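# Cap an LC fibre plug and rest it in a cable ring

## Task

Seat the dust cap completely on the LC fibre jumper's plug, then leave that plug resting flat inside one of the cable manager's rings beneath the switch. Nothing except the cap may contact the plug's exposed tips. The jumper's cord must not be kinked, crushed or sharply bent, and its far end must not be yanked. The robot must not topple or be left leaning, or the task fails. Knocking anything out of the work area also fails it.

## Robot and tools

ROBOT. An omnidirectional base with a column about 1.7 m tall. A carriage rides the column (lift_m) and holds two identical six-joint arms, each ending in a two-finger gripper. Arm bases sit roughly 0.57 m + lift_m above the floor; carriage parts hang about 0.15 m lower. A hand reaches 0.78 m from its shoulder but only about 0.38 m below its arm base. The hand is about 0.16 m long and 0.1 m wide (0.14 m open); the wrist camera sticks out 0.11 m on one side. Fingertips taper to about 0.005 m thick and 0.02 m wide. Parked arm: joints 1 to 6 = 0, 0.05, 0.05, 1.45, 0, 0.

CAMERAS. carriage_camera is fixed on the carriage, facing forward and tilted about 20 degrees down. left_wrist_camera and right_wrist_camera look out past each hand's fingertips. Only images reveal a lean of the robot.

FRAMES. Metres throughout. Base frame: origin on the floor below the base centre, x forward, y left, z up. left_hand and right_hand are reported in this frame as the point between the finger pads; quat_wxyz maps base axes to hand axes (hand z along the fingers, fingers open along hand y; hand pointing straight up with joints 1, 5, 6 at 0 gives (1, 0, 0, 0)). Readings can be off, mostly too high, especially at long reach. base_odometry is in the frame the base had at scene start, counts wheel turns only (slip counts as travel), heading in rad, left positive, -3.142 to 3.142; heading can drift a degree or two.

move. One action per call; every key except cameras belongs to the action. Keys:
- base: an object with exactly one key, each a relative offset from where the base last reported itself: translate_m (metres, forward +, -2 to 2), strafe_m (metres, left +, -2 to 2) or rotate_rad (radians, counter-clockwise +, -6.3 to 6.3).
- joints: one flat object for both arms and the lift, keyed by joint name, each value an absolute target. lift_m 0 to 1 m. Per arm (left_ and right_ prefixes, same ranges): joint1_rad -2.617 to 3.054 (turn about vertical, 0 forward, + left); joint2_rad 0 to 3.141 (shoulder: 0 upper arm back and level, 1.57 upright, 3.14 forward and level); joint3_rad 0 to 3.141 (elbow, 0 folded, 3.14 straight); joint4_rad -1.57 to 1.57 (wrist pitch, + lifts the fingertips); joint5_rad -1.57 to 1.57 (wrist yaw, + turns fingertips RIGHT); joint6_rad -2.094 to 2.094 (roll about the fingers, + clockwise seen from the forearm); gripper_m 0 to 0.093 (pad gap in metres). Done tolerances: lift ±0.004, joint1 ±0.02, joint2 ±0.105, joint3 ±0.06, joint4 ±0.04, joint5 ±0.025, joint6 ±0.02, gripper ±0.004.
- speeds: optional caps for this action only: translate_m and strafe_m 0.02 to 0.5 m/s, rotate_rad 0.05 to 1.57 rad/s, lift_m 0.08 to 0.25 m/s (top values are defaults).
- min_time_s: 0.1 to 8 s, a floor on how long each arm and gripper motion takes; smooths long moves.
- cameras: list of carriage_camera, left_wrist_camera, right_wrist_camera or all; omitted/null means all, [] means none.
All motions start together. A move with no action just reports state and images. Unknown keys make the call invalid; out-of-range values get it refused, and a refusal or a stop cancels the rest of that reply's move, wait and finished_scene calls.

wait: seconds 0 to 10, plus cameras; commands nothing. zoom_image: camera and region [x0, y0, x1, y1] in pixels from the top-left, at most 504 by 504, on that camera's latest image. read_manual: section "licences" only; no motion. finished_scene: scene = current scene number; irreversible, and the goal must hold without the robot.

RESULTS. move reports done or the worst status. Statuses: done (for the base, wheels turned enough, slip possible); off_target (resting short, may still push); contact_stop and time_out (target dropped, holds in place); not_followed (arm targets withheld by the self-collision check, may be retried until new targets or clear path); limit_stop_at_motor_heat. on_its_own lists uncommanded behaviour; its "held at" is a target, not a reading. Omitted joints may still be driving to old targets. motor_effort is percent of maximum, + toward larger values, bracket = peak in the last action, with sizeable per-motor error; a lift effort that keeps dropping while lowering means a hand is resting on something. drive_wheels: ignore sign. Joint torques follow joint_positions order; joints 1 to 3 wrap at ±28 N m. A Motor temperatures line gives each arm's joints then gripper.

GRIPPER. Gripping a hard part, the reading is up to 0.005 m under its width; closed on nothing, 0.000 to 0.002. Targets about 0.005 m below first-touch reading squeeze at full force (about 45 to 70 N per pad), which can crush soft parts. To release, command well above the reading.

CAUTIONS. Arms have no contact stop and keep pushing, then spring to target when freed. Arm moves of 0.1 m or more can stray about 2 cm sideways; use min_time_s. A hand sags under load; small turns may not happen. Never let the arms collide or press together. To untangle a withheld arm, resend its six readings with joint 1 swung away, then move the other arm in a later call. Base contact_stop ignores arms; after getting stuck, drive about 0.2 m back the way you came. Don't reverse under a table edge. Tipping risk grows with high carriage, outstretched or loaded arms, pushing and abrupt stops. Heat: stretched or loaded arms warm even while you think; MOTOR HOT appears at 75 °C and at 100 °C the arm goes limp for 30 to 60 s. Park arms to cool. Avoid drops, slams, hard pushes and lifting wheels.

Each tool is called after ">>>" as name(argument=value, ...) on one line, values as JSON.

## Session

>>> move()

Scene clock: 0.00 s.
Joint torques (N m): no reading
Motor temperatures (°C): left_arm=[29 35 38 30 29 33 32] | right_arm=[31 35 37 30 31 30 33]
base_odometry: x=+0.000 y=+0.000 heading=+0.000
base_status: not commanded
joint_positions: lift_m=+0.300 left_joint1_rad=+0.003 left_joint2_rad=+0.028 left_joint3_rad=+0.066 left_joint4_rad=+1.405 left_joint5_rad=-0.009 left_joint6_rad=+0.044 left_gripper_m=+0.09396 right_joint1_rad=+0.019 right_joint2_rad=+0.033 right_joint3_rad=+0.043 right_joint4_rad=+1.494 right_joint5_rad=-0.026 right_joint6_rad=-0.017 right_gripper_m=+0.09396
joint_status: not commanded
motor_effort: lift_m=+35 drive_wheels=+3
left_hand: x=+0.2453 y=+0.3086 z=+1.2881 quat_wxyz=(+0.998, -0.003, +0.064, +0.024) (m; base frame)
right_hand: x=+0.2322 y=-0.3021 z=+1.2840 quat_wxyz=(+0.999, -0.014, +0.033, +0.001) (m; base frame)
pictures: carriage_camera, left_wrist_camera, right_wrist_camera
Images, in order (width x height): carriage_camera 896x504, left_wrist_camera 896x504, right_wrist_camera 896x504.

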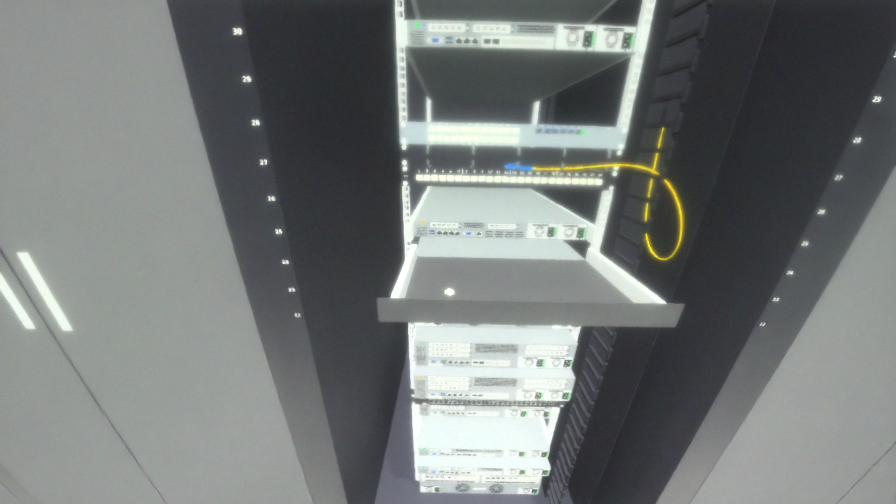

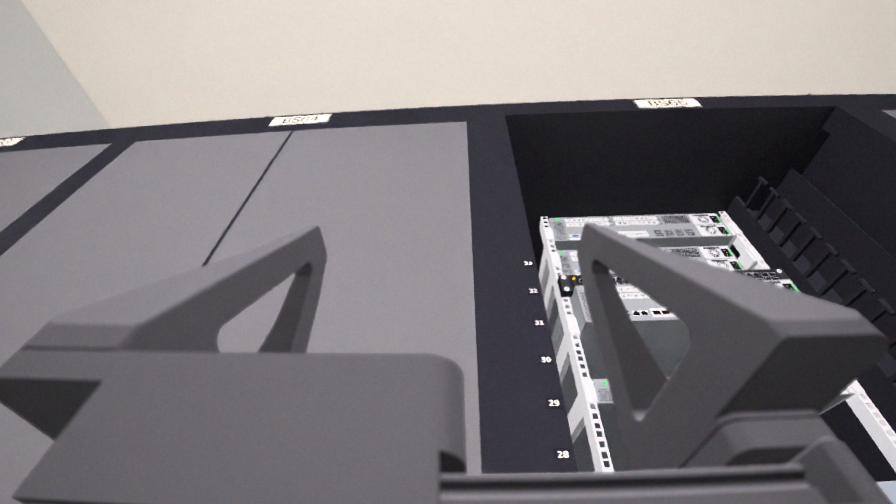

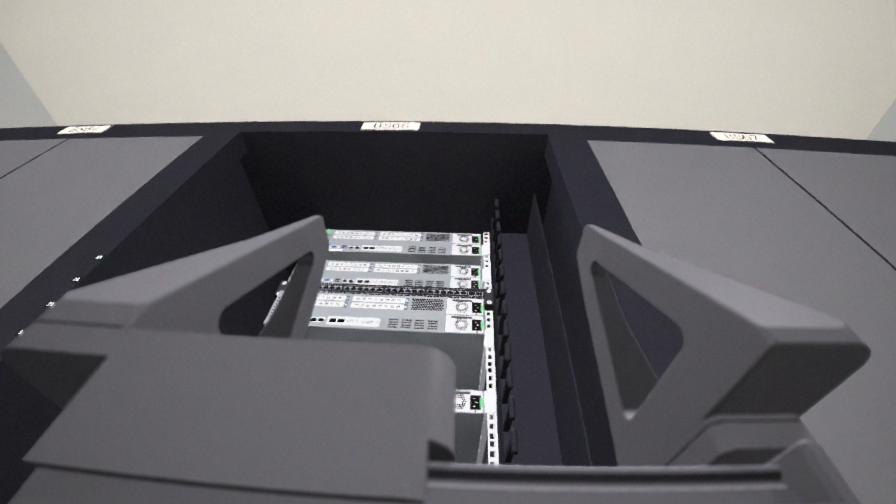

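>>> zoom_image(camera="carriage_camera", region=[390, 110, 640, 250])

>>> zoom_image(camera="carriage_camera", region=[490, 140, 590, 190])

>>> zoom_image(camera="carriage_camera", region=[370, 230, 690, 340])

>>> zoom_image(camera="carriage_camera", region=[430, 275, 470, 305])

Scaled by 2.016 from the camera's 896x504 image, which has a finer 1280x720 frame.

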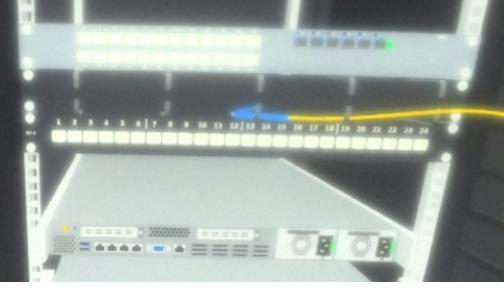

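Scaled by 5.040 from the camera's 896x504 image, which has a finer 1280x720 frame.

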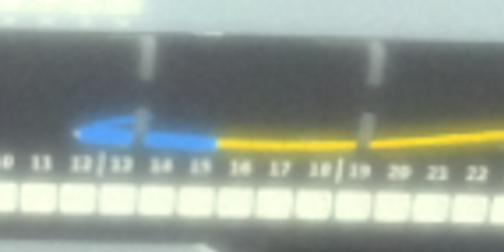

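Scaled by 1.575 from the camera's 896x504 image, which has a finer 1280x720 frame.

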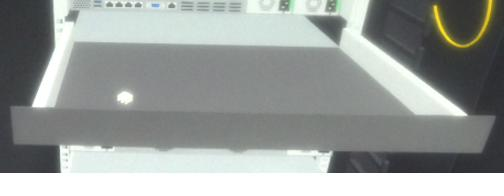

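Scaled by 12.600 from the camera's 896x504 image, which has a finer 1280x720 frame.

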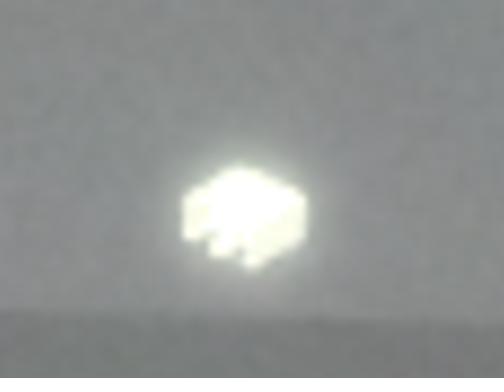

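>>> move(base={"rotate_rad": -0.036}, joints={"lift_m": 0.3565}, cameras=[])

>>> move(base={"strafe_m": -0.10}, speeds={"strafe_m": 0.15}, cameras=["carriage_camera"])

>>> zoom_image(camera="carriage_camera", region=[330, 100, 580, 240])

>>> zoom_image(camera="carriage_camera", region=[290, 230, 630, 400])

Scene clock: 61.20 s.
Joint torques (N m): left_arm=[0.06 3.67 6.52 -0.31 0.07 0.01] | right_arm=[-0.06 4.08 5.74 -0.38 0.01 -0.11]
Motor temperatures (°C): left_arm=[29 36 40 30 29 33 32] | right_arm=[31 36 38 30 31 30 33]
move: done
base_odometry: x=+0.000 y=+0.000 heading=-0.036
base_status: done
joint_positions: lift_m=+0.356 left_joint1_rad=+0.003 left_joint2_rad=+0.028 left_joint3_rad=+0.066 left_joint4_rad=+1.404 left_joint5_rad=-0.009 left_joint6_rad=+0.044 left_gripper_m=+0.09396 right_joint1_rad=+0.019 right_joint2_rad=+0.033 right_joint3_rad=+0.043 right_joint4_rad=+1.494 right_joint5_rad=-0.026 right_joint6_rad=-0.017 right_gripper_m=+0.09396
joint_status: all done
motor_effort: lift_m=+36(43) drive_wheels=-1(6)
left_hand: x=+0.2454 y=+0.3086 z=+1.3446 quat_wxyz=(+0.998, -0.003, +0.064, +0.024) (m; base frame)
right_hand: x=+0.2322 y=-0.3021 z=+1.3404 quat_wxyz=(+0.999, -0.014, +0.033, +0.001) (m; base frame)
pictures: none
No camera images: "cameras" was empty.

Scene clock: 62.77 s.
Joint torques (N m): left_arm=[0.06 3.7 6.5 -0.3 0.07 0.02] | right_arm=[-0.09 4.08 5.76 -0.38 0.01 -0.11]
Motor temperatures (°C): left_arm=[29 36 40 30 29 33 32] | right_arm=[31 36 39 30 31 30 33]
move: done
base_odometry: x=-0.003 y=-0.100 heading=-0.035
base_status: done
joint_positions: lift_m=+0.356 left_joint1_rad=+0.003 left_joint2_rad=+0.028 left_joint3_rad=+0.066 left_joint4_rad=+1.404 left_joint5_rad=-0.009 left_joint6_rad=+0.044 left_gripper_m=+0.09396 right_joint1_rad=+0.019 right_joint2_rad=+0.033 right_joint3_rad=+0.043 right_joint4_rad=+1.494 right_joint5_rad=-0.026 right_joint6_rad=-0.017 right_gripper_m=+0.09396
joint_status: not commanded
motor_effort: lift_m=+35(36) drive_wheels=-2(10)
left_hand: x=+0.2454 y=+0.3086 z=+1.3446 quat_wxyz=(+0.998, -0.003, +0.064, +0.024) (m; base frame)
right_hand: x=+0.2322 y=-0.3021 z=+1.3404 quat_wxyz=(+0.999, -0.014, +0.033, +0.001) (m; base frame)
pictures: carriage_camera
Images, in order (width x height): carriage_camera 896x504.

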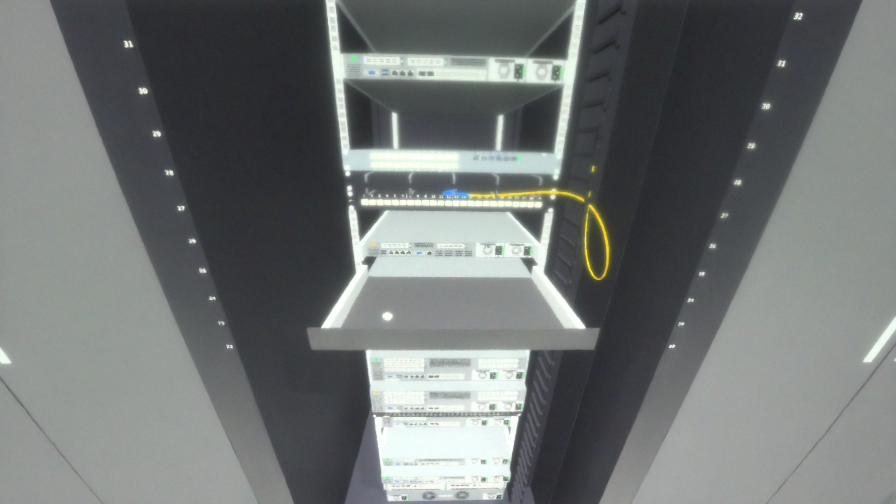

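Scaled by 2.016 from the camera's 896x504 image, which has a finer 1280x720 frame.

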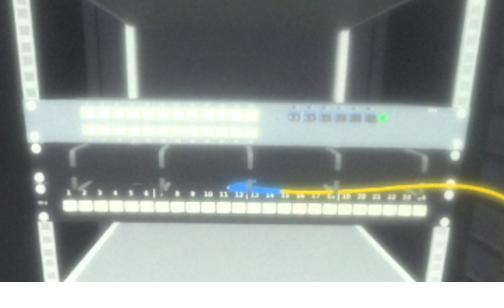

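Scaled by 1.482 from the camera's 896x504 image, which has a finer 1280x720 frame.

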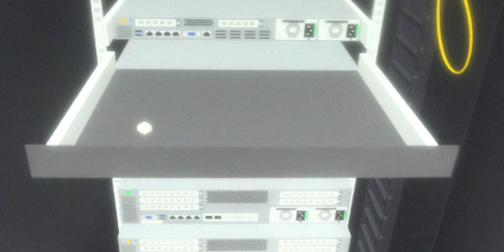

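>>> move(base={"translate_m": 0.07}, speeds={"translate_m": 0.1}, cameras=["carriage_camera"])

>>> zoom_image(camera="carriage_camera", region=[410, 170, 530, 240])

>>> zoom_image(camera="carriage_camera", region=[320, 160, 440, 230])

>>> zoom_image(camera="carriage_camera", region=[350, 325, 410, 365])

Scene clock: 80.23 s.
Joint torques (N m): left_arm=[0.03 3.67 6.5 -0.3 0.07 0.01] | right_arm=[-0.05 4.07 5.75 -0.36 0.01 -0.11]
Motor temperatures (°C): left_arm=[29 36 41 30 29 33 32] | right_arm=[31 36 39 30 31 30 33]
move: done
base_odometry: x=+0.066 y=-0.103 heading=-0.035
base_status: done
joint_positions: lift_m=+0.356 left_joint1_rad=+0.003 left_joint2_rad=+0.028 left_joint3_rad=+0.066 left_joint4_rad=+1.405 left_joint5_rad=-0.009 left_joint6_rad=+0.044 left_gripper_m=+0.09396 right_joint1_rad=+0.019 right_joint2_rad=+0.033 right_joint3_rad=+0.043 right_joint4_rad=+1.494 right_joint5_rad=-0.026 right_joint6_rad=-0.017 right_gripper_m=+0.09396
joint_status: not commanded
motor_effort: lift_m=+36(36) drive_wheels=-3(10)
left_hand: x=+0.2452 y=+0.3086 z=+1.3446 quat_wxyz=(+0.998, -0.003, +0.064, +0.024) (m; base frame)
right_hand: x=+0.2321 y=-0.3021 z=+1.3404 quat_wxyz=(+0.999, -0.014, +0.033, +0.001) (m; base frame)
pictures: carriage_camera
Images, in order (width x height): carriage_camera 896x504.

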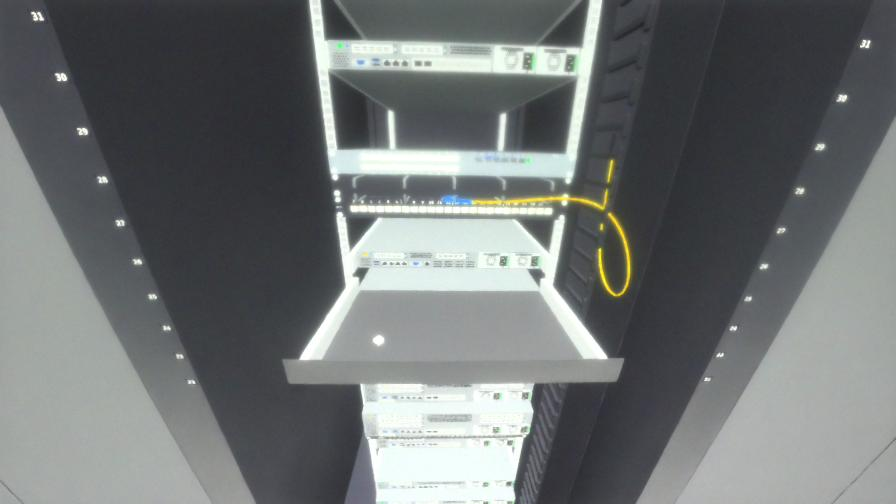

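Scaled by 4.200 from the camera's 896x504 image, which has a finer 1280x720 frame.

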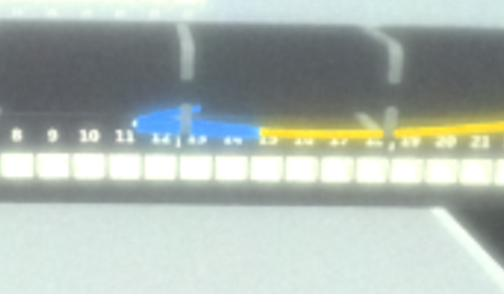

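Scaled by 4.200 from the camera's 896x504 image, which has a finer 1280x720 frame.

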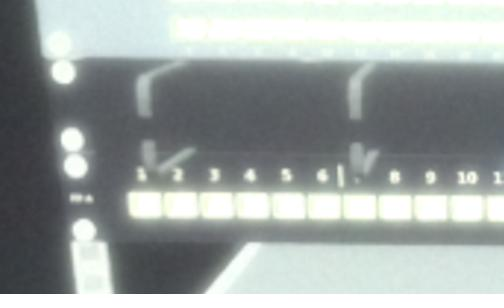

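Scaled by 8.400 from the camera's 896x504 image, which has a finer 1280x720 frame.

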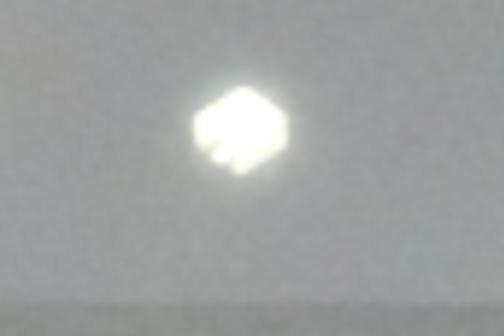

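>>> move(base={"strafe_m": -0.12}, joints={"lift_m": 0.4565}, speeds={"strafe_m": 0.15}, cameras=[])

>>> move(joints={"left_joint1_rad": -0.244, "left_joint2_rad": 1.288, "left_joint3_rad": 0.915, "left_joint4_rad": -0.674, "left_joint5_rad": 0.0, "left_joint6_rad": 0.0}, min_time_s=2.5, cameras=["left_wrist_camera", "carriage_camera"])

Scene clock: 243.23 s.
Joint torques (N m): left_arm=[0.06 3.71 6.53 -0.31 0.07 0.01] | right_arm=[-0.08 4.08 5.75 -0.38 0.01 -0.11]
Motor temperatures (°C): left_arm=[29 36 42 30 29 33 32] | right_arm=[31 36 40 30 31 30 33]
move: done
base_odometry: x=+0.062 y=-0.223 heading=-0.035
base_status: done
joint_positions: lift_m=+0.456 left_joint1_rad=+0.003 left_joint2_rad=+0.028 left_joint3_rad=+0.066 left_joint4_rad=+1.405 left_joint5_rad=-0.009 left_joint6_rad=+0.044 left_gripper_m=+0.09396 right_joint1_rad=+0.019 right_joint2_rad=+0.033 right_joint3_rad=+0.043 right_joint4_rad=+1.494 right_joint5_rad=-0.026 right_joint6_rad=-0.017 right_gripper_m=+0.09396
joint_status: all done
motor_effort: lift_m=+35(43) drive_wheels=+1(12)
left_hand: x=+0.2452 y=+0.3086 z=+1.4446 quat_wxyz=(+0.998, -0.003, +0.064, +0.024) (m; base frame)
right_hand: x=+0.2322 y=-0.3021 z=+1.4404 quat_wxyz=(+0.999, -0.014, +0.033, +0.002) (m; base frame)
pictures: none
No camera images: "cameras" was empty.

Scene clock: 246.13 s.
Joint torques (N m): left_arm=[-0.61 -3.21 10.97 1.19 0.13 -0.09] | right_arm=[-0.09 4.08 5.75 -0.38 0.01 -0.11]
Motor temperatures (°C): left_arm=[29 36 43 30 29 33 32] | right_arm=[31 36 40 30 31 30 33]
move: done
base_odometry: x=+0.062 y=-0.223 heading=-0.035
base_status: not commanded
joint_positions: lift_m=+0.456 left_joint1_rad=-0.236 left_joint2_rad=+1.279 left_joint3_rad=+0.878 left_joint4_rad=-0.662 left_joint5_rad=-0.009 left_joint6_rad=+0.011 left_gripper_m=+0.09396 right_joint1_rad=+0.019 right_joint2_rad=+0.033 right_joint3_rad=+0.043 right_joint4_rad=+1.494 right_joint5_rad=-0.026 right_joint6_rad=-0.017 right_gripper_m=+0.09396
joint_status: all done
motor_effort: lift_m=+35(36) drive_wheels=+4(7)
left_hand: x=+0.5195 y=+0.2355 z=+1.1215 quat_wxyz=(+0.250, +0.118, +0.961, -0.024) (m; base frame)
right_hand: x=+0.2322 y=-0.3021 z=+1.4404 quat_wxyz=(+0.999, -0.014, +0.033, +0.002) (m; base frame)
pictures: carriage_camera, left_wrist_camera
Images, in order (width x height): carriage_camera 896x504, left_wrist_camera 896x504.

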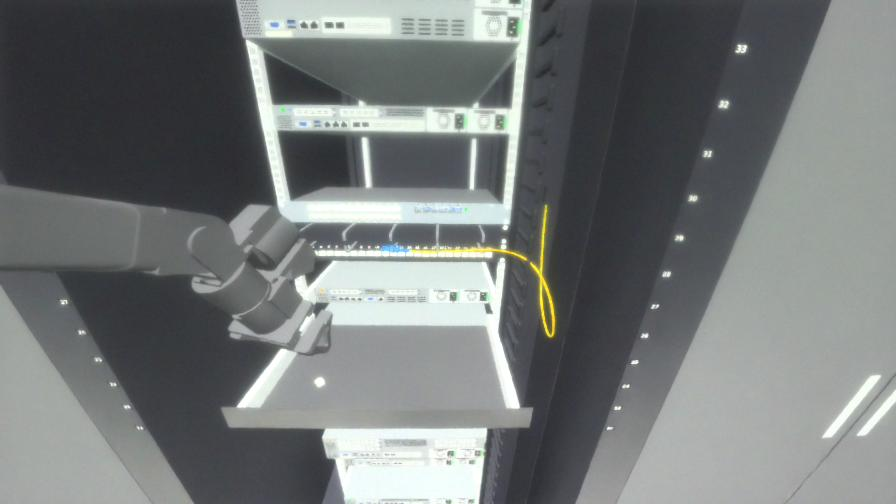

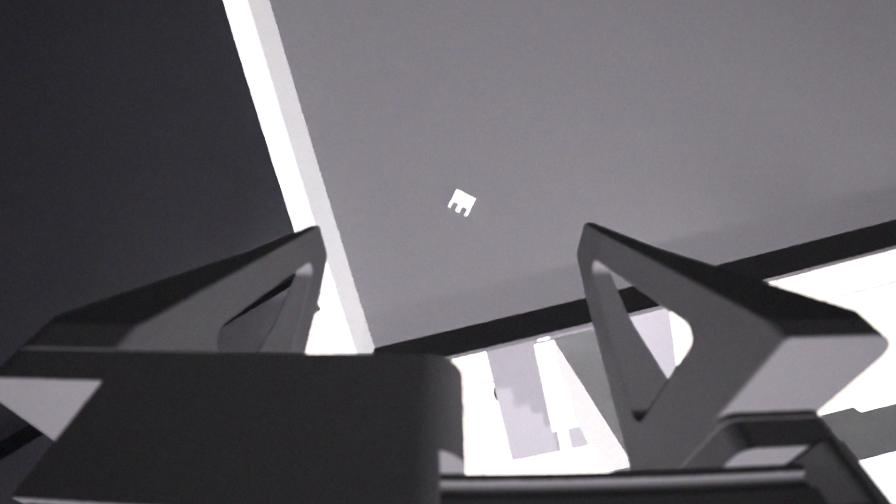

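>>> zoom_image(camera="left_wrist_camera", region=[420, 170, 500, 240])

Scaled by 6.300 from the camera's 896x504 image, which has a finer 1280x720 frame.

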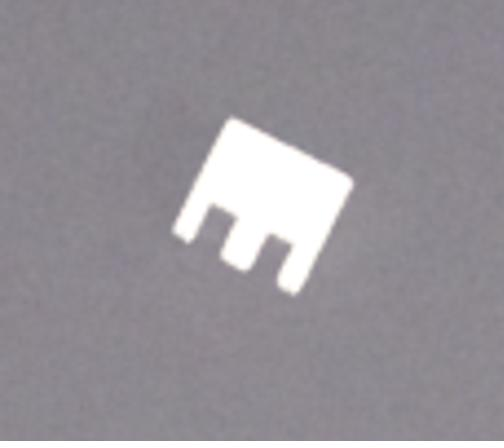

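>>> move(joints={"left_joint1_rad": -0.260, "left_joint2_rad": 1.805, "left_joint3_rad": 1.448, "left_joint4_rad": -1.202, "left_joint5_rad": 0.008, "left_joint6_rad": 0.447, "left_gripper_m": 0.03}, min_time_s=2.5, cameras=["left_wrist_camera"])

>>> zoom_image(camera="left_wrist_camera", region=[370, 150, 530, 270])

Scene clock: 283.30 s.
Joint torques (N m): left_arm=[-0.61 -6.46 9.84 0.13 0.2 0.12] | right_arm=[-0.09 4.08 5.76 -0.37 0.01 -0.11]
Motor temperatures (°C): left_arm=[29 36 49 31 29 33 32] | right_arm=[31 36 40 30 31 30 33]
move: done
base_odometry: x=+0.062 y=-0.223 heading=-0.035
base_status: not commanded
joint_positions: lift_m=+0.456 left_joint1_rad=-0.252 left_joint2_rad=+1.792 left_joint3_rad=+1.415 left_joint4_rad=-1.188 left_joint5_rad=-0.005 left_joint6_rad=+0.435 left_gripper_m=+0.03013 right_joint1_rad=+0.019 right_joint2_rad=+0.033 right_joint3_rad=+0.043 right_joint4_rad=+1.494 right_joint5_rad=-0.026 right_joint6_rad=-0.017 right_gripper_m=+0.09396
joint_status: all done
motor_effort: lift_m=+35(36) drive_wheels=+1(5)
left_hand: x=+0.5341 y=+0.2258 z=+1.1011 quat_wxyz=(+0.002, +0.337, +0.942, +0.002) (m; base frame)
right_hand: x=+0.2322 y=-0.3021 z=+1.4404 quat_wxyz=(+0.999, -0.014, +0.033, +0.002) (m; base frame)
pictures: left_wrist_camera
Images, in order (width x height): left_wrist_camera 896x504.

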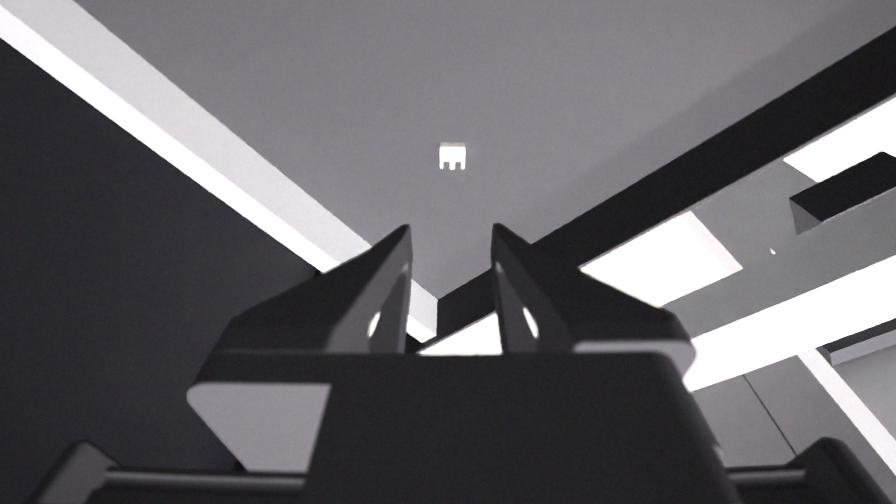

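Scaled by 3.150 from the camera's 896x504 image, which has a finer 1280x720 frame.

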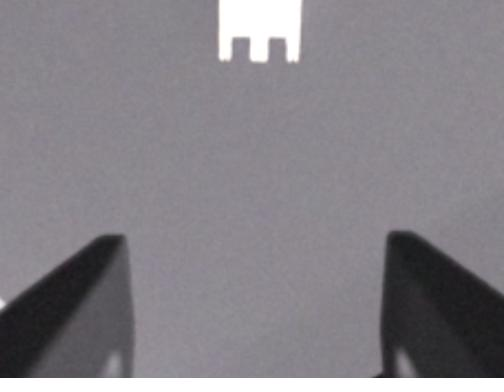

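>>> zoom_image(camera="left_wrist_camera", region=[417, 130, 487, 180])

Scaled by 7.200 from the camera's 896x504 image, which has a finer 1280x720 frame.

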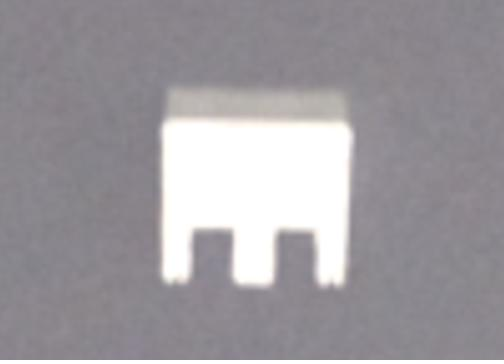

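>>> move(joints={"left_joint1_rad": -0.273, "left_joint2_rad": 1.878, "left_joint3_rad": 1.321, "left_joint4_rad": -1.033, "left_joint5_rad": 0.012, "left_joint6_rad": 0.451}, min_time_s=2.0, cameras=["left_wrist_camera"])

>>> zoom_image(camera="left_wrist_camera", region=[390, 170, 510, 270])

Scene clock: 331.73 s.
Joint torques (N m): left_arm=[-0.61 -6.87 5.48 0.38 0.2 0.11] | right_arm=[-0.1 4.07 5.78 -0.38 0.01 -0.11]
Motor temperatures (°C): left_arm=[29 40 52 31 29 33 32] | right_arm=[31 36 40 30 31 30 33]
move: done
base_odometry: x=+0.062 y=-0.223 heading=-0.035
base_status: not commanded
joint_positions: lift_m=+0.456 left_joint1_rad=-0.265 left_joint2_rad=+1.864 left_joint3_rad=+1.335 left_joint4_rad=-1.047 left_joint5_rad=-0.001 left_joint6_rad=+0.440 left_gripper_m=+0.03013 right_joint1_rad=+0.019 right_joint2_rad=+0.033 right_joint3_rad=+0.043 right_joint4_rad=+1.494 right_joint5_rad=-0.026 right_joint6_rad=-0.017 right_gripper_m=+0.09396
joint_status: all done
motor_effort: lift_m=+35(35) drive_wheels=+1(7)
left_hand: x=+0.5403 y=+0.2191 z=+1.0589 quat_wxyz=(-0.003, +0.345, +0.939, +0.000) (m; base frame)
right_hand: x=+0.2322 y=-0.3021 z=+1.4404 quat_wxyz=(+0.999, -0.014, +0.033, +0.002) (m; base frame)
pictures: left_wrist_camera
Images, in order (width x height): left_wrist_camera 896x504.

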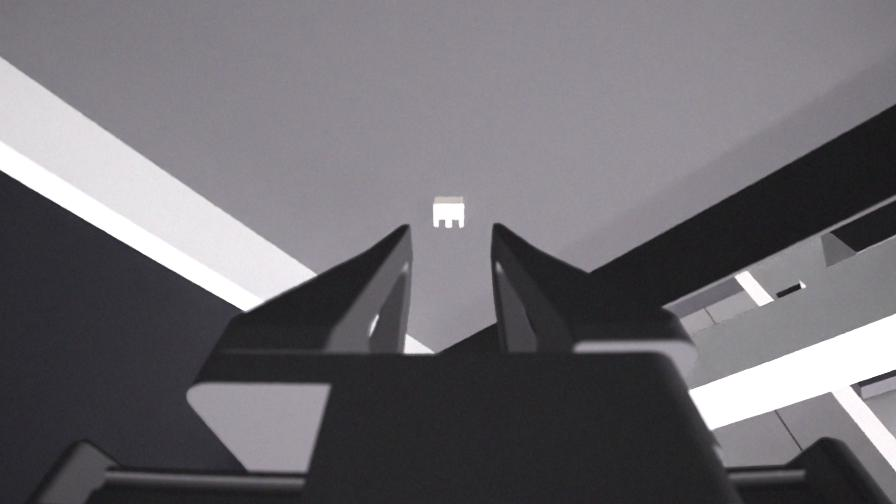

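Scaled by 4.200 from the camera's 896x504 image, which has a finer 1280x720 frame.

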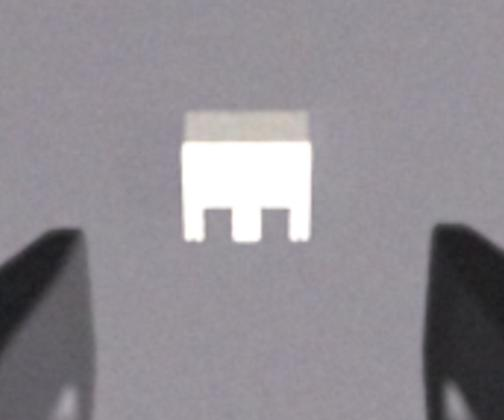

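>>> move(joints={"left_joint1_rad": -0.2364, "left_joint2_rad": 1.842, "left_joint3_rad": 1.188, "left_joint4_rad": -0.903, "left_joint5_rad": 0.012, "left_joint6_rad": 0.472}, min_time_s=1.5, cameras=["left_wrist_camera"])

>>> zoom_image(camera="left_wrist_camera", region=[390, 170, 510, 270])

Scene clock: 364.47 s.
Joint torques (N m): left_arm=[0.7 -9.54 5.24 0.37 0.2 0.11] | right_arm=[-0.12 4.05 5.76 -0.38 0.01 -0.11]
Motor temperatures (°C): left_arm=[29 41 47 31 29 33 32] | right_arm=[31 36 40 30 31 30 33]
move: done
base_odometry: x=+0.062 y=-0.223 heading=-0.035
base_status: not commanded
joint_positions: lift_m=+0.456 left_joint1_rad=-0.245 left_joint2_rad=+1.864 left_joint3_rad=+1.202 left_joint4_rad=-0.917 left_joint5_rad=+0.000 left_joint6_rad=+0.461 left_gripper_m=+0.03013 right_joint1_rad=+0.019 right_joint2_rad=+0.033 right_joint3_rad=+0.043 right_joint4_rad=+1.494 right_joint5_rad=-0.026 right_joint6_rad=-0.017 right_gripper_m=+0.09396
joint_status: all done
motor_effort: lift_m=+35(35) drive_wheels=+4(7)
left_hand: x=+0.5299 y=+0.2284 z=+1.0274 quat_wxyz=(-0.004, +0.345, +0.938, +0.000) (m; base frame)
right_hand: x=+0.2322 y=-0.3021 z=+1.4404 quat_wxyz=(+0.999, -0.014, +0.033, +0.002) (m; base frame)
pictures: left_wrist_camera
Images, in order (width x height): left_wrist_camera 896x504.

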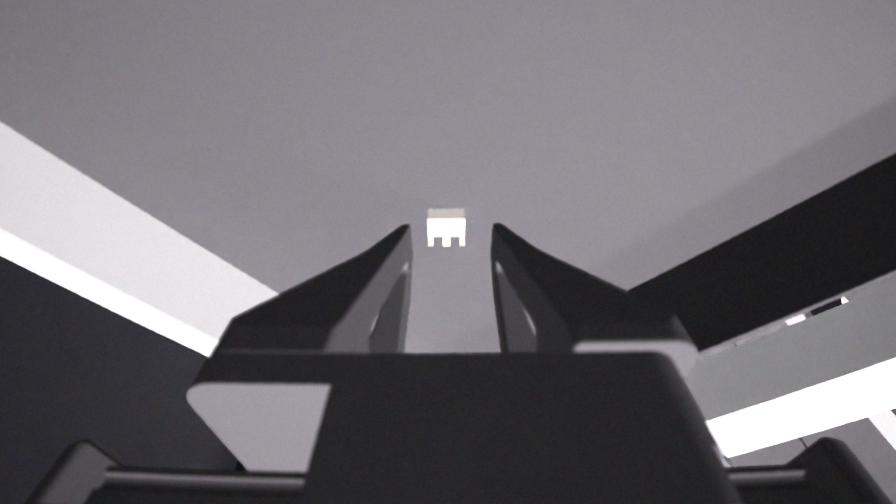

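Scaled by 4.200 from the camera's 896x504 image, which has a finer 1280x720 frame.

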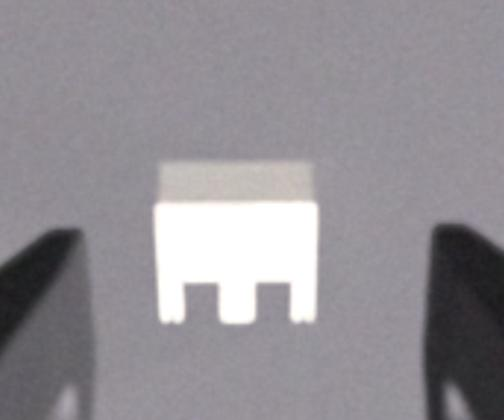

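>>> move(joints={"left_joint1_rad": -0.2597, "left_joint3_rad": 1.2556, "left_joint4_rad": -0.891, "left_joint6_rad": 0.4434}, min_time_s=1.0, cameras=[])

>>> move(joints={"left_joint2_rad": 1.896}, min_time_s=1.0, cameras=["left_wrist_camera"])

>>> zoom_image(camera="left_wrist_camera", region=[390, 180, 510, 280])

Scene clock: 393.87 s.
Joint torques (N m): left_arm=[-0.58 -9.61 9.33 0.45 0.2 -0.1] | right_arm=[-0.1 4.07 5.76 -0.38 0.02 -0.11]
Motor temperatures (°C): left_arm=[29 45 46 31 29 33 32] | right_arm=[31 36 40 30 31 30 33]
move: done
base_odometry: x=+0.062 y=-0.223 heading=-0.035
base_status: not commanded
joint_positions: lift_m=+0.456 left_joint1_rad=-0.252 left_joint2_rad=+1.864 left_joint3_rad=+1.224 left_joint4_rad=-0.904 left_joint5_rad=+0.000 left_joint6_rad=+0.455 left_gripper_m=+0.03013 right_joint1_rad=+0.019 right_joint2_rad=+0.033 right_joint3_rad=+0.043 right_joint4_rad=+1.494 right_joint5_rad=-0.026 right_joint6_rad=-0.017 right_gripper_m=+0.09396
joint_status: all done
motor_effort: lift_m=+35(36) drive_wheels=+0(5)
left_hand: x=+0.5401 y=+0.2234 z=+1.0327 quat_wxyz=(+0.013, +0.346, +0.938, +0.001) (m; base frame)
right_hand: x=+0.2322 y=-0.3021 z=+1.4404 quat_wxyz=(+0.999, -0.014, +0.033, +0.002) (m; base frame)
pictures: none
No camera images: "cameras" was empty.

Scene clock: 395.17 s.
Joint torques (N m): left_arm=[-0.57 -6.83 9.22 0.41 0.2 -0.09] | right_arm=[-0.1 4.04 5.75 -0.38 0.01 -0.11]
Motor temperatures (°C): left_arm=[29 45 46 31 29 33 32] | right_arm=[31 36 40 30 31 30 33]
move: done
base_odometry: x=+0.062 y=-0.223 heading=-0.035
base_status: not commanded
joint_positions: lift_m=+0.456 left_joint1_rad=-0.252 left_joint2_rad=+1.883 left_joint3_rad=+1.224 left_joint4_rad=-0.904 left_joint5_rad=+0.000 left_joint6_rad=+0.454 left_gripper_m=+0.03013 right_joint1_rad=+0.019 right_joint2_rad=+0.033 right_joint3_rad=+0.043 right_joint4_rad=+1.494 right_joint5_rad=-0.026 right_joint6_rad=-0.017 right_gripper_m=+0.09396
joint_status: all done
motor_effort: lift_m=+35(36) drive_wheels=+2(5)
left_hand: x=+0.5385 y=+0.2239 z=+1.0269 quat_wxyz=(+0.004, +0.346, +0.938, +0.000) (m; base frame)
right_hand: x=+0.2322 y=-0.3021 z=+1.4404 quat_wxyz=(+0.999, -0.014, +0.033, +0.002) (m; base frame)
pictures: left_wrist_camera
Images, in order (width x height): left_wrist_camera 896x504.

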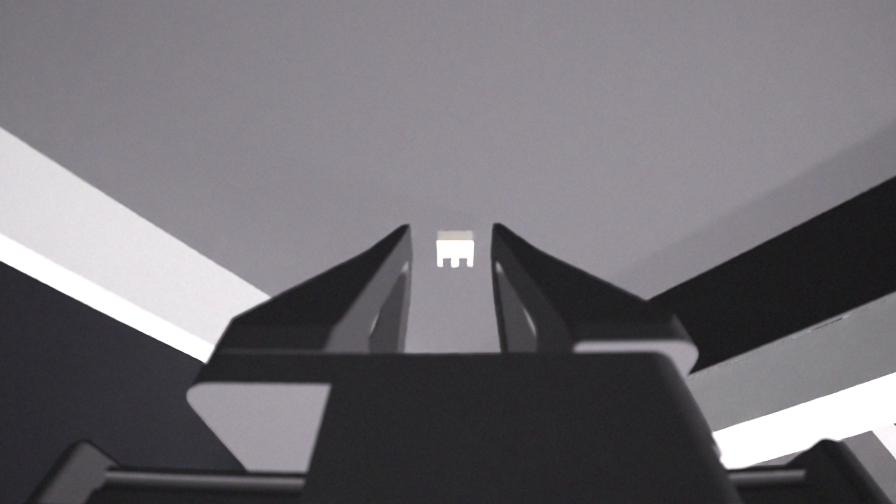

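Scaled by 4.200 from the camera's 896x504 image, which has a finer 1280x720 frame.

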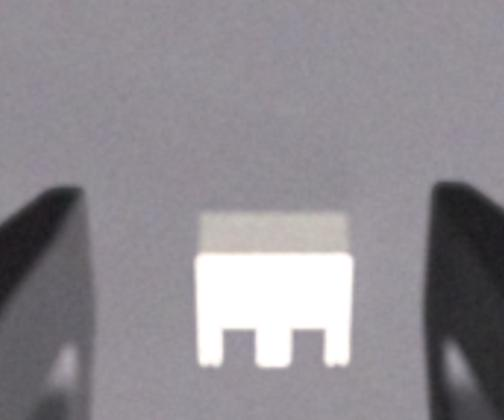

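>>> move(joints={"left_joint1_rad": -0.2645, "left_joint2_rad": 1.899}, min_time_s=0.8, cameras=["left_wrist_camera"])

>>> zoom_image(camera="left_wrist_camera", region=[390, 180, 510, 280])

Scene clock: 413.77 s.
Joint torques (N m): left_arm=[-0.59 -6.6 9.21 0.4 0.19 -0.08] | right_arm=[-0.09 4.05 5.75 -0.38 0.01 -0.11]
Motor temperatures (°C): left_arm=[29 44 49 31 29 33 32] | right_arm=[31 36 40 30 31 30 33]
move: done
base_odometry: x=+0.062 y=-0.223 heading=-0.035
base_status: not commanded
joint_positions: lift_m=+0.456 left_joint1_rad=-0.256 left_joint2_rad=+1.883 left_joint3_rad=+1.224 left_joint4_rad=-0.903 left_joint5_rad=+0.000 left_joint6_rad=+0.454 left_gripper_m=+0.03013 right_joint1_rad=+0.019 right_joint2_rad=+0.033 right_joint3_rad=+0.043 right_joint4_rad=+1.494 right_joint5_rad=-0.026 right_joint6_rad=-0.017 right_gripper_m=+0.09396
joint_status: all done
motor_effort: lift_m=+35(35) drive_wheels=+4(5)
left_hand: x=+0.5382 y=+0.2224 z=+1.0269 quat_wxyz=(+0.004, +0.348, +0.938, +0.000) (m; base frame)
right_hand: x=+0.2322 y=-0.3021 z=+1.4404 quat_wxyz=(+0.999, -0.014, +0.033, +0.002) (m; base frame)
pictures: left_wrist_camera
Images, in order (width x height): left_wrist_camera 896x504.

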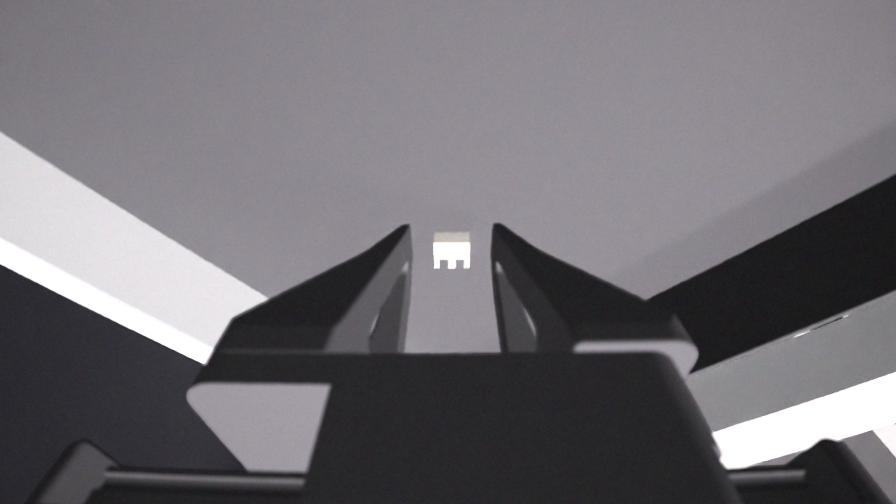

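Scaled by 4.200 from the camera's 896x504 image, which has a finer 1280x720 frame.

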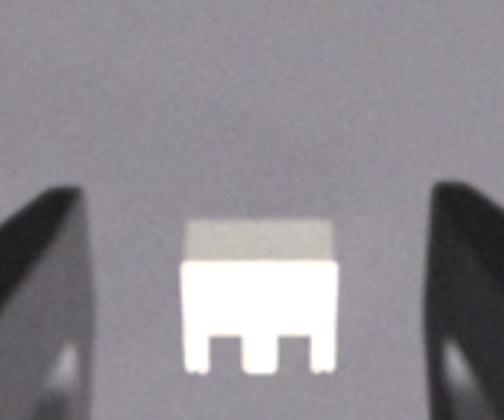

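>>> move(joints={"left_gripper_m": 0.018}, min_time_s=1.0, cameras=["left_wrist_camera"])

>>> zoom_image(camera="left_wrist_camera", region=[390, 180, 510, 280])

Scene clock: 446.23 s.
Joint torques (N m): left_arm=[-0.59 -6.58 9.25 0.4 0.19 -0.09] | right_arm=[-0.12 4.07 5.75 -0.38 0.01 -0.11]
Motor temperatures (°C): left_arm=[29 43 52 31 29 33 32] | right_arm=[31 36 40 30 31 30 33]
move: done
base_odometry: x=+0.062 y=-0.223 heading=-0.035
base_status: not commanded
joint_positions: lift_m=+0.456 left_joint1_rad=-0.256 left_joint2_rad=+1.883 left_joint3_rad=+1.224 left_joint4_rad=-0.903 left_joint5_rad=+0.000 left_joint6_rad=+0.454 left_gripper_m=+0.01813 right_joint1_rad=+0.019 right_joint2_rad=+0.033 right_joint3_rad=+0.043 right_joint4_rad=+1.494 right_joint5_rad=-0.026 right_joint6_rad=-0.017 right_gripper_m=+0.09396
joint_status: all done
motor_effort: lift_m=+35(36) drive_wheels=+1(6)
left_hand: x=+0.5382 y=+0.2223 z=+1.0269 quat_wxyz=(+0.005, +0.348, +0.938, +0.000) (m; base frame)
right_hand: x=+0.2322 y=-0.3021 z=+1.4404 quat_wxyz=(+0.999, -0.014, +0.033, +0.002) (m; base frame)
pictures: left_wrist_camera
Images, in order (width x height): left_wrist_camera 896x504.

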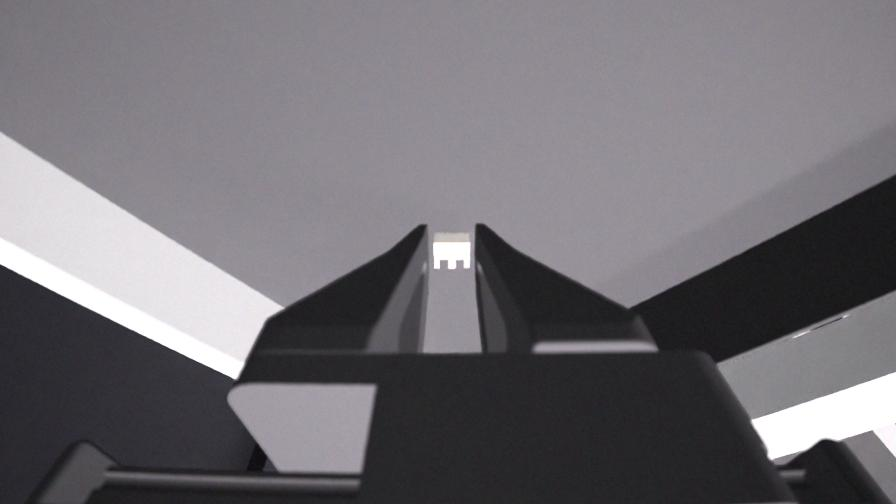

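Scaled by 4.200 from the camera's 896x504 image, which has a finer 1280x720 frame.

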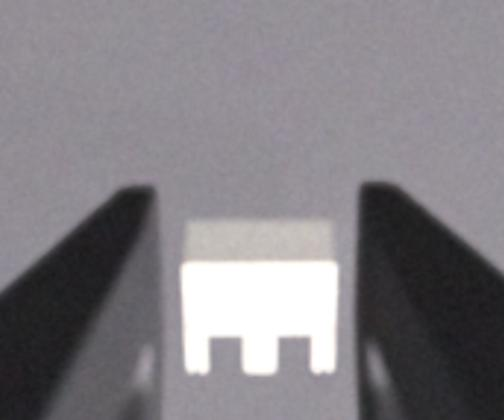

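>>> move(joints={"left_joint2_rad": 1.904}, min_time_s=0.5, cameras=[])

>>> move(joints={"left_gripper_m": 0.0125}, min_time_s=1.5, cameras=["left_wrist_camera"])

>>> zoom_image(camera="left_wrist_camera", region=[390, 180, 510, 280])

Scene clock: 452.73 s.
Joint torques (N m): left_arm=[-0.61 -6.86 9.22 0.38 0.2 -0.09] | right_arm=[-0.12 4.1 5.76 -0.38 0.02 -0.11]
Motor temperatures (°C): left_arm=[29 43 52 31 29 33 32] | right_arm=[31 36 40 30 31 30 33]
move: done
base_odometry: x=+0.062 y=-0.223 heading=-0.035
base_status: not commanded
joint_positions: lift_m=+0.456 left_joint1_rad=-0.256 left_joint2_rad=+1.891 left_joint3_rad=+1.224 left_joint4_rad=-0.902 left_joint5_rad=+0.000 left_joint6_rad=+0.454 left_gripper_m=+0.01813 right_joint1_rad=+0.019 right_joint2_rad=+0.033 right_joint3_rad=+0.043 right_joint4_rad=+1.494 right_joint5_rad=-0.026 right_joint6_rad=-0.017 right_gripper_m=+0.09396
joint_status: all done
motor_effort: lift_m=+35(36) drive_wheels=+2(4)
left_hand: x=+0.5376 y=+0.2225 z=+1.0243 quat_wxyz=(+0.001, +0.348, +0.938, +0.000) (m; base frame)
right_hand: x=+0.2322 y=-0.3021 z=+1.4404 quat_wxyz=(+0.999, -0.014, +0.033, +0.002) (m; base frame)
pictures: none
No camera images: "cameras" was empty.

Scene clock: 454.53 s.
Joint torques (N m): left_arm=[-0.62 -6.84 9.21 0.37 0.19 -0.08] | right_arm=[-0.12 4.07 5.76 -0.38 0.01 -0.11]
Motor temperatures (°C): left_arm=[29 43 52 31 29 33 32] | right_arm=[31 36 40 30 31 30 33]
move: done
base_odometry: x=+0.062 y=-0.223 heading=-0.035
base_status: not commanded
joint_positions: lift_m=+0.456 left_joint1_rad=-0.256 left_joint2_rad=+1.891 left_joint3_rad=+1.224 left_joint4_rad=-0.902 left_joint5_rad=+0.000 left_joint6_rad=+0.454 left_gripper_m=+0.01277 right_joint1_rad=+0.019 right_joint2_rad=+0.033 right_joint3_rad=+0.043 right_joint4_rad=+1.494 right_joint5_rad=-0.026 right_joint6_rad=-0.017 right_gripper_m=+0.09396
joint_status: all done
motor_effort: lift_m=+35(36) drive_wheels=+1(6)
left_hand: x=+0.5376 y=+0.2225 z=+1.0243 quat_wxyz=(+0.001, +0.348, +0.938, +0.000) (m; base frame)
right_hand: x=+0.2322 y=-0.3021 z=+1.4404 quat_wxyz=(+0.999, -0.014, +0.033, +0.002) (m; base frame)
pictures: left_wrist_camera
Images, in order (width x height): left_wrist_camera 896x504.

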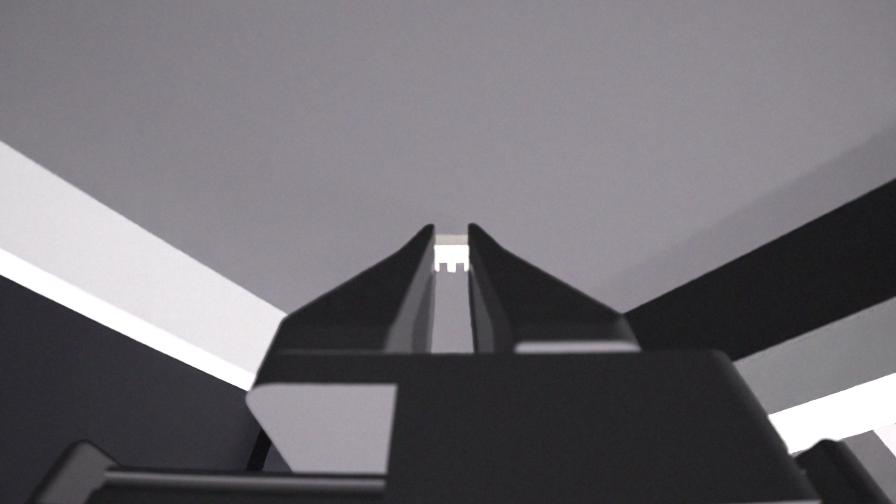

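Scaled by 4.200 from the camera's 896x504 image, which has a finer 1280x720 frame.

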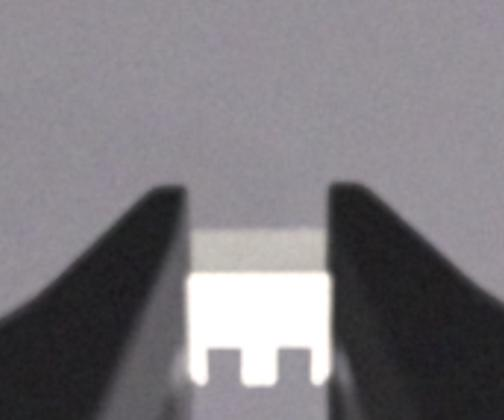

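>>> move(joints={"left_gripper_m": 0.0105}, min_time_s=1.0, cameras=["left_wrist_camera"])

>>> zoom_image(camera="left_wrist_camera", region=[390, 180, 510, 280])

Scene clock: 458.80 s.
Joint torques (N m): left_arm=[-0.64 -6.87 9.21 0.38 0.2 -0.09] | right_arm=[-0.09 4.07 5.76 -0.38 0.01 -0.11]
Motor temperatures (°C): left_arm=[29 43 52 31 29 33 32] | right_arm=[31 36 40 30 31 30 33]
move: done
base_odometry: x=+0.062 y=-0.223 heading=-0.035
base_status: not commanded
joint_positions: lift_m=+0.456 left_joint1_rad=-0.256 left_joint2_rad=+1.891 left_joint3_rad=+1.224 left_joint4_rad=-0.902 left_joint5_rad=+0.000 left_joint6_rad=+0.454 left_gripper_m=+0.01062 right_joint1_rad=+0.019 right_joint2_rad=+0.033 right_joint3_rad=+0.043 right_joint4_rad=+1.494 right_joint5_rad=-0.026 right_joint6_rad=-0.017 right_gripper_m=+0.09396
joint_status: all done
motor_effort: lift_m=+35(35) drive_wheels=-2(6)
left_hand: x=+0.5376 y=+0.2225 z=+1.0243 quat_wxyz=(+0.001, +0.348, +0.938, +0.000) (m; base frame)
right_hand: x=+0.2322 y=-0.3021 z=+1.4404 quat_wxyz=(+0.999, -0.014, +0.033, +0.002) (m; base frame)
pictures: left_wrist_camera
Images, in order (width x height): left_wrist_camera 896x504.

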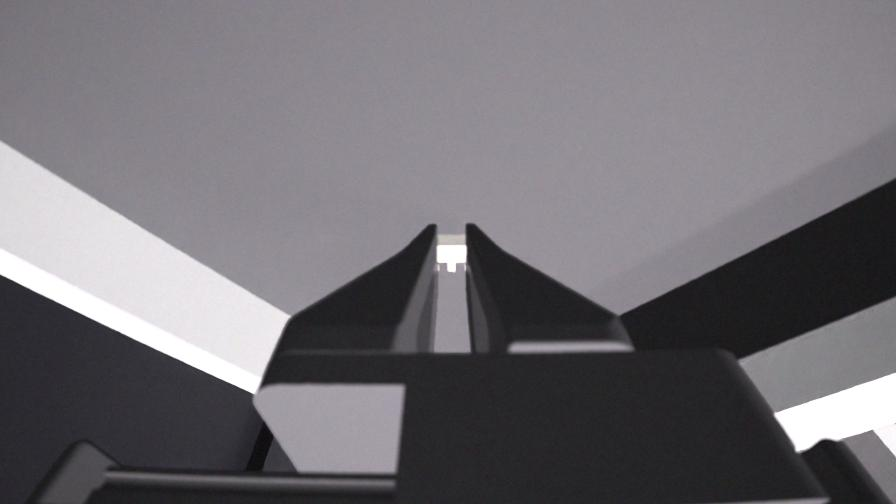

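Scaled by 4.200 from the camera's 896x504 image, which has a finer 1280x720 frame.

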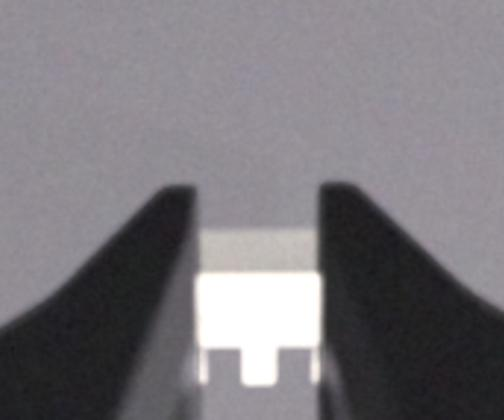

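>>> zoom_image(camera="left_wrist_camera", region=[425, 218, 479, 278])

Scaled by 8.400 from the camera's 896x504 image, which has a finer 1280x720 frame.

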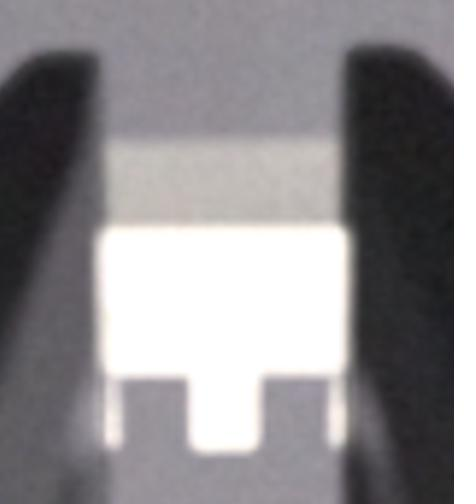

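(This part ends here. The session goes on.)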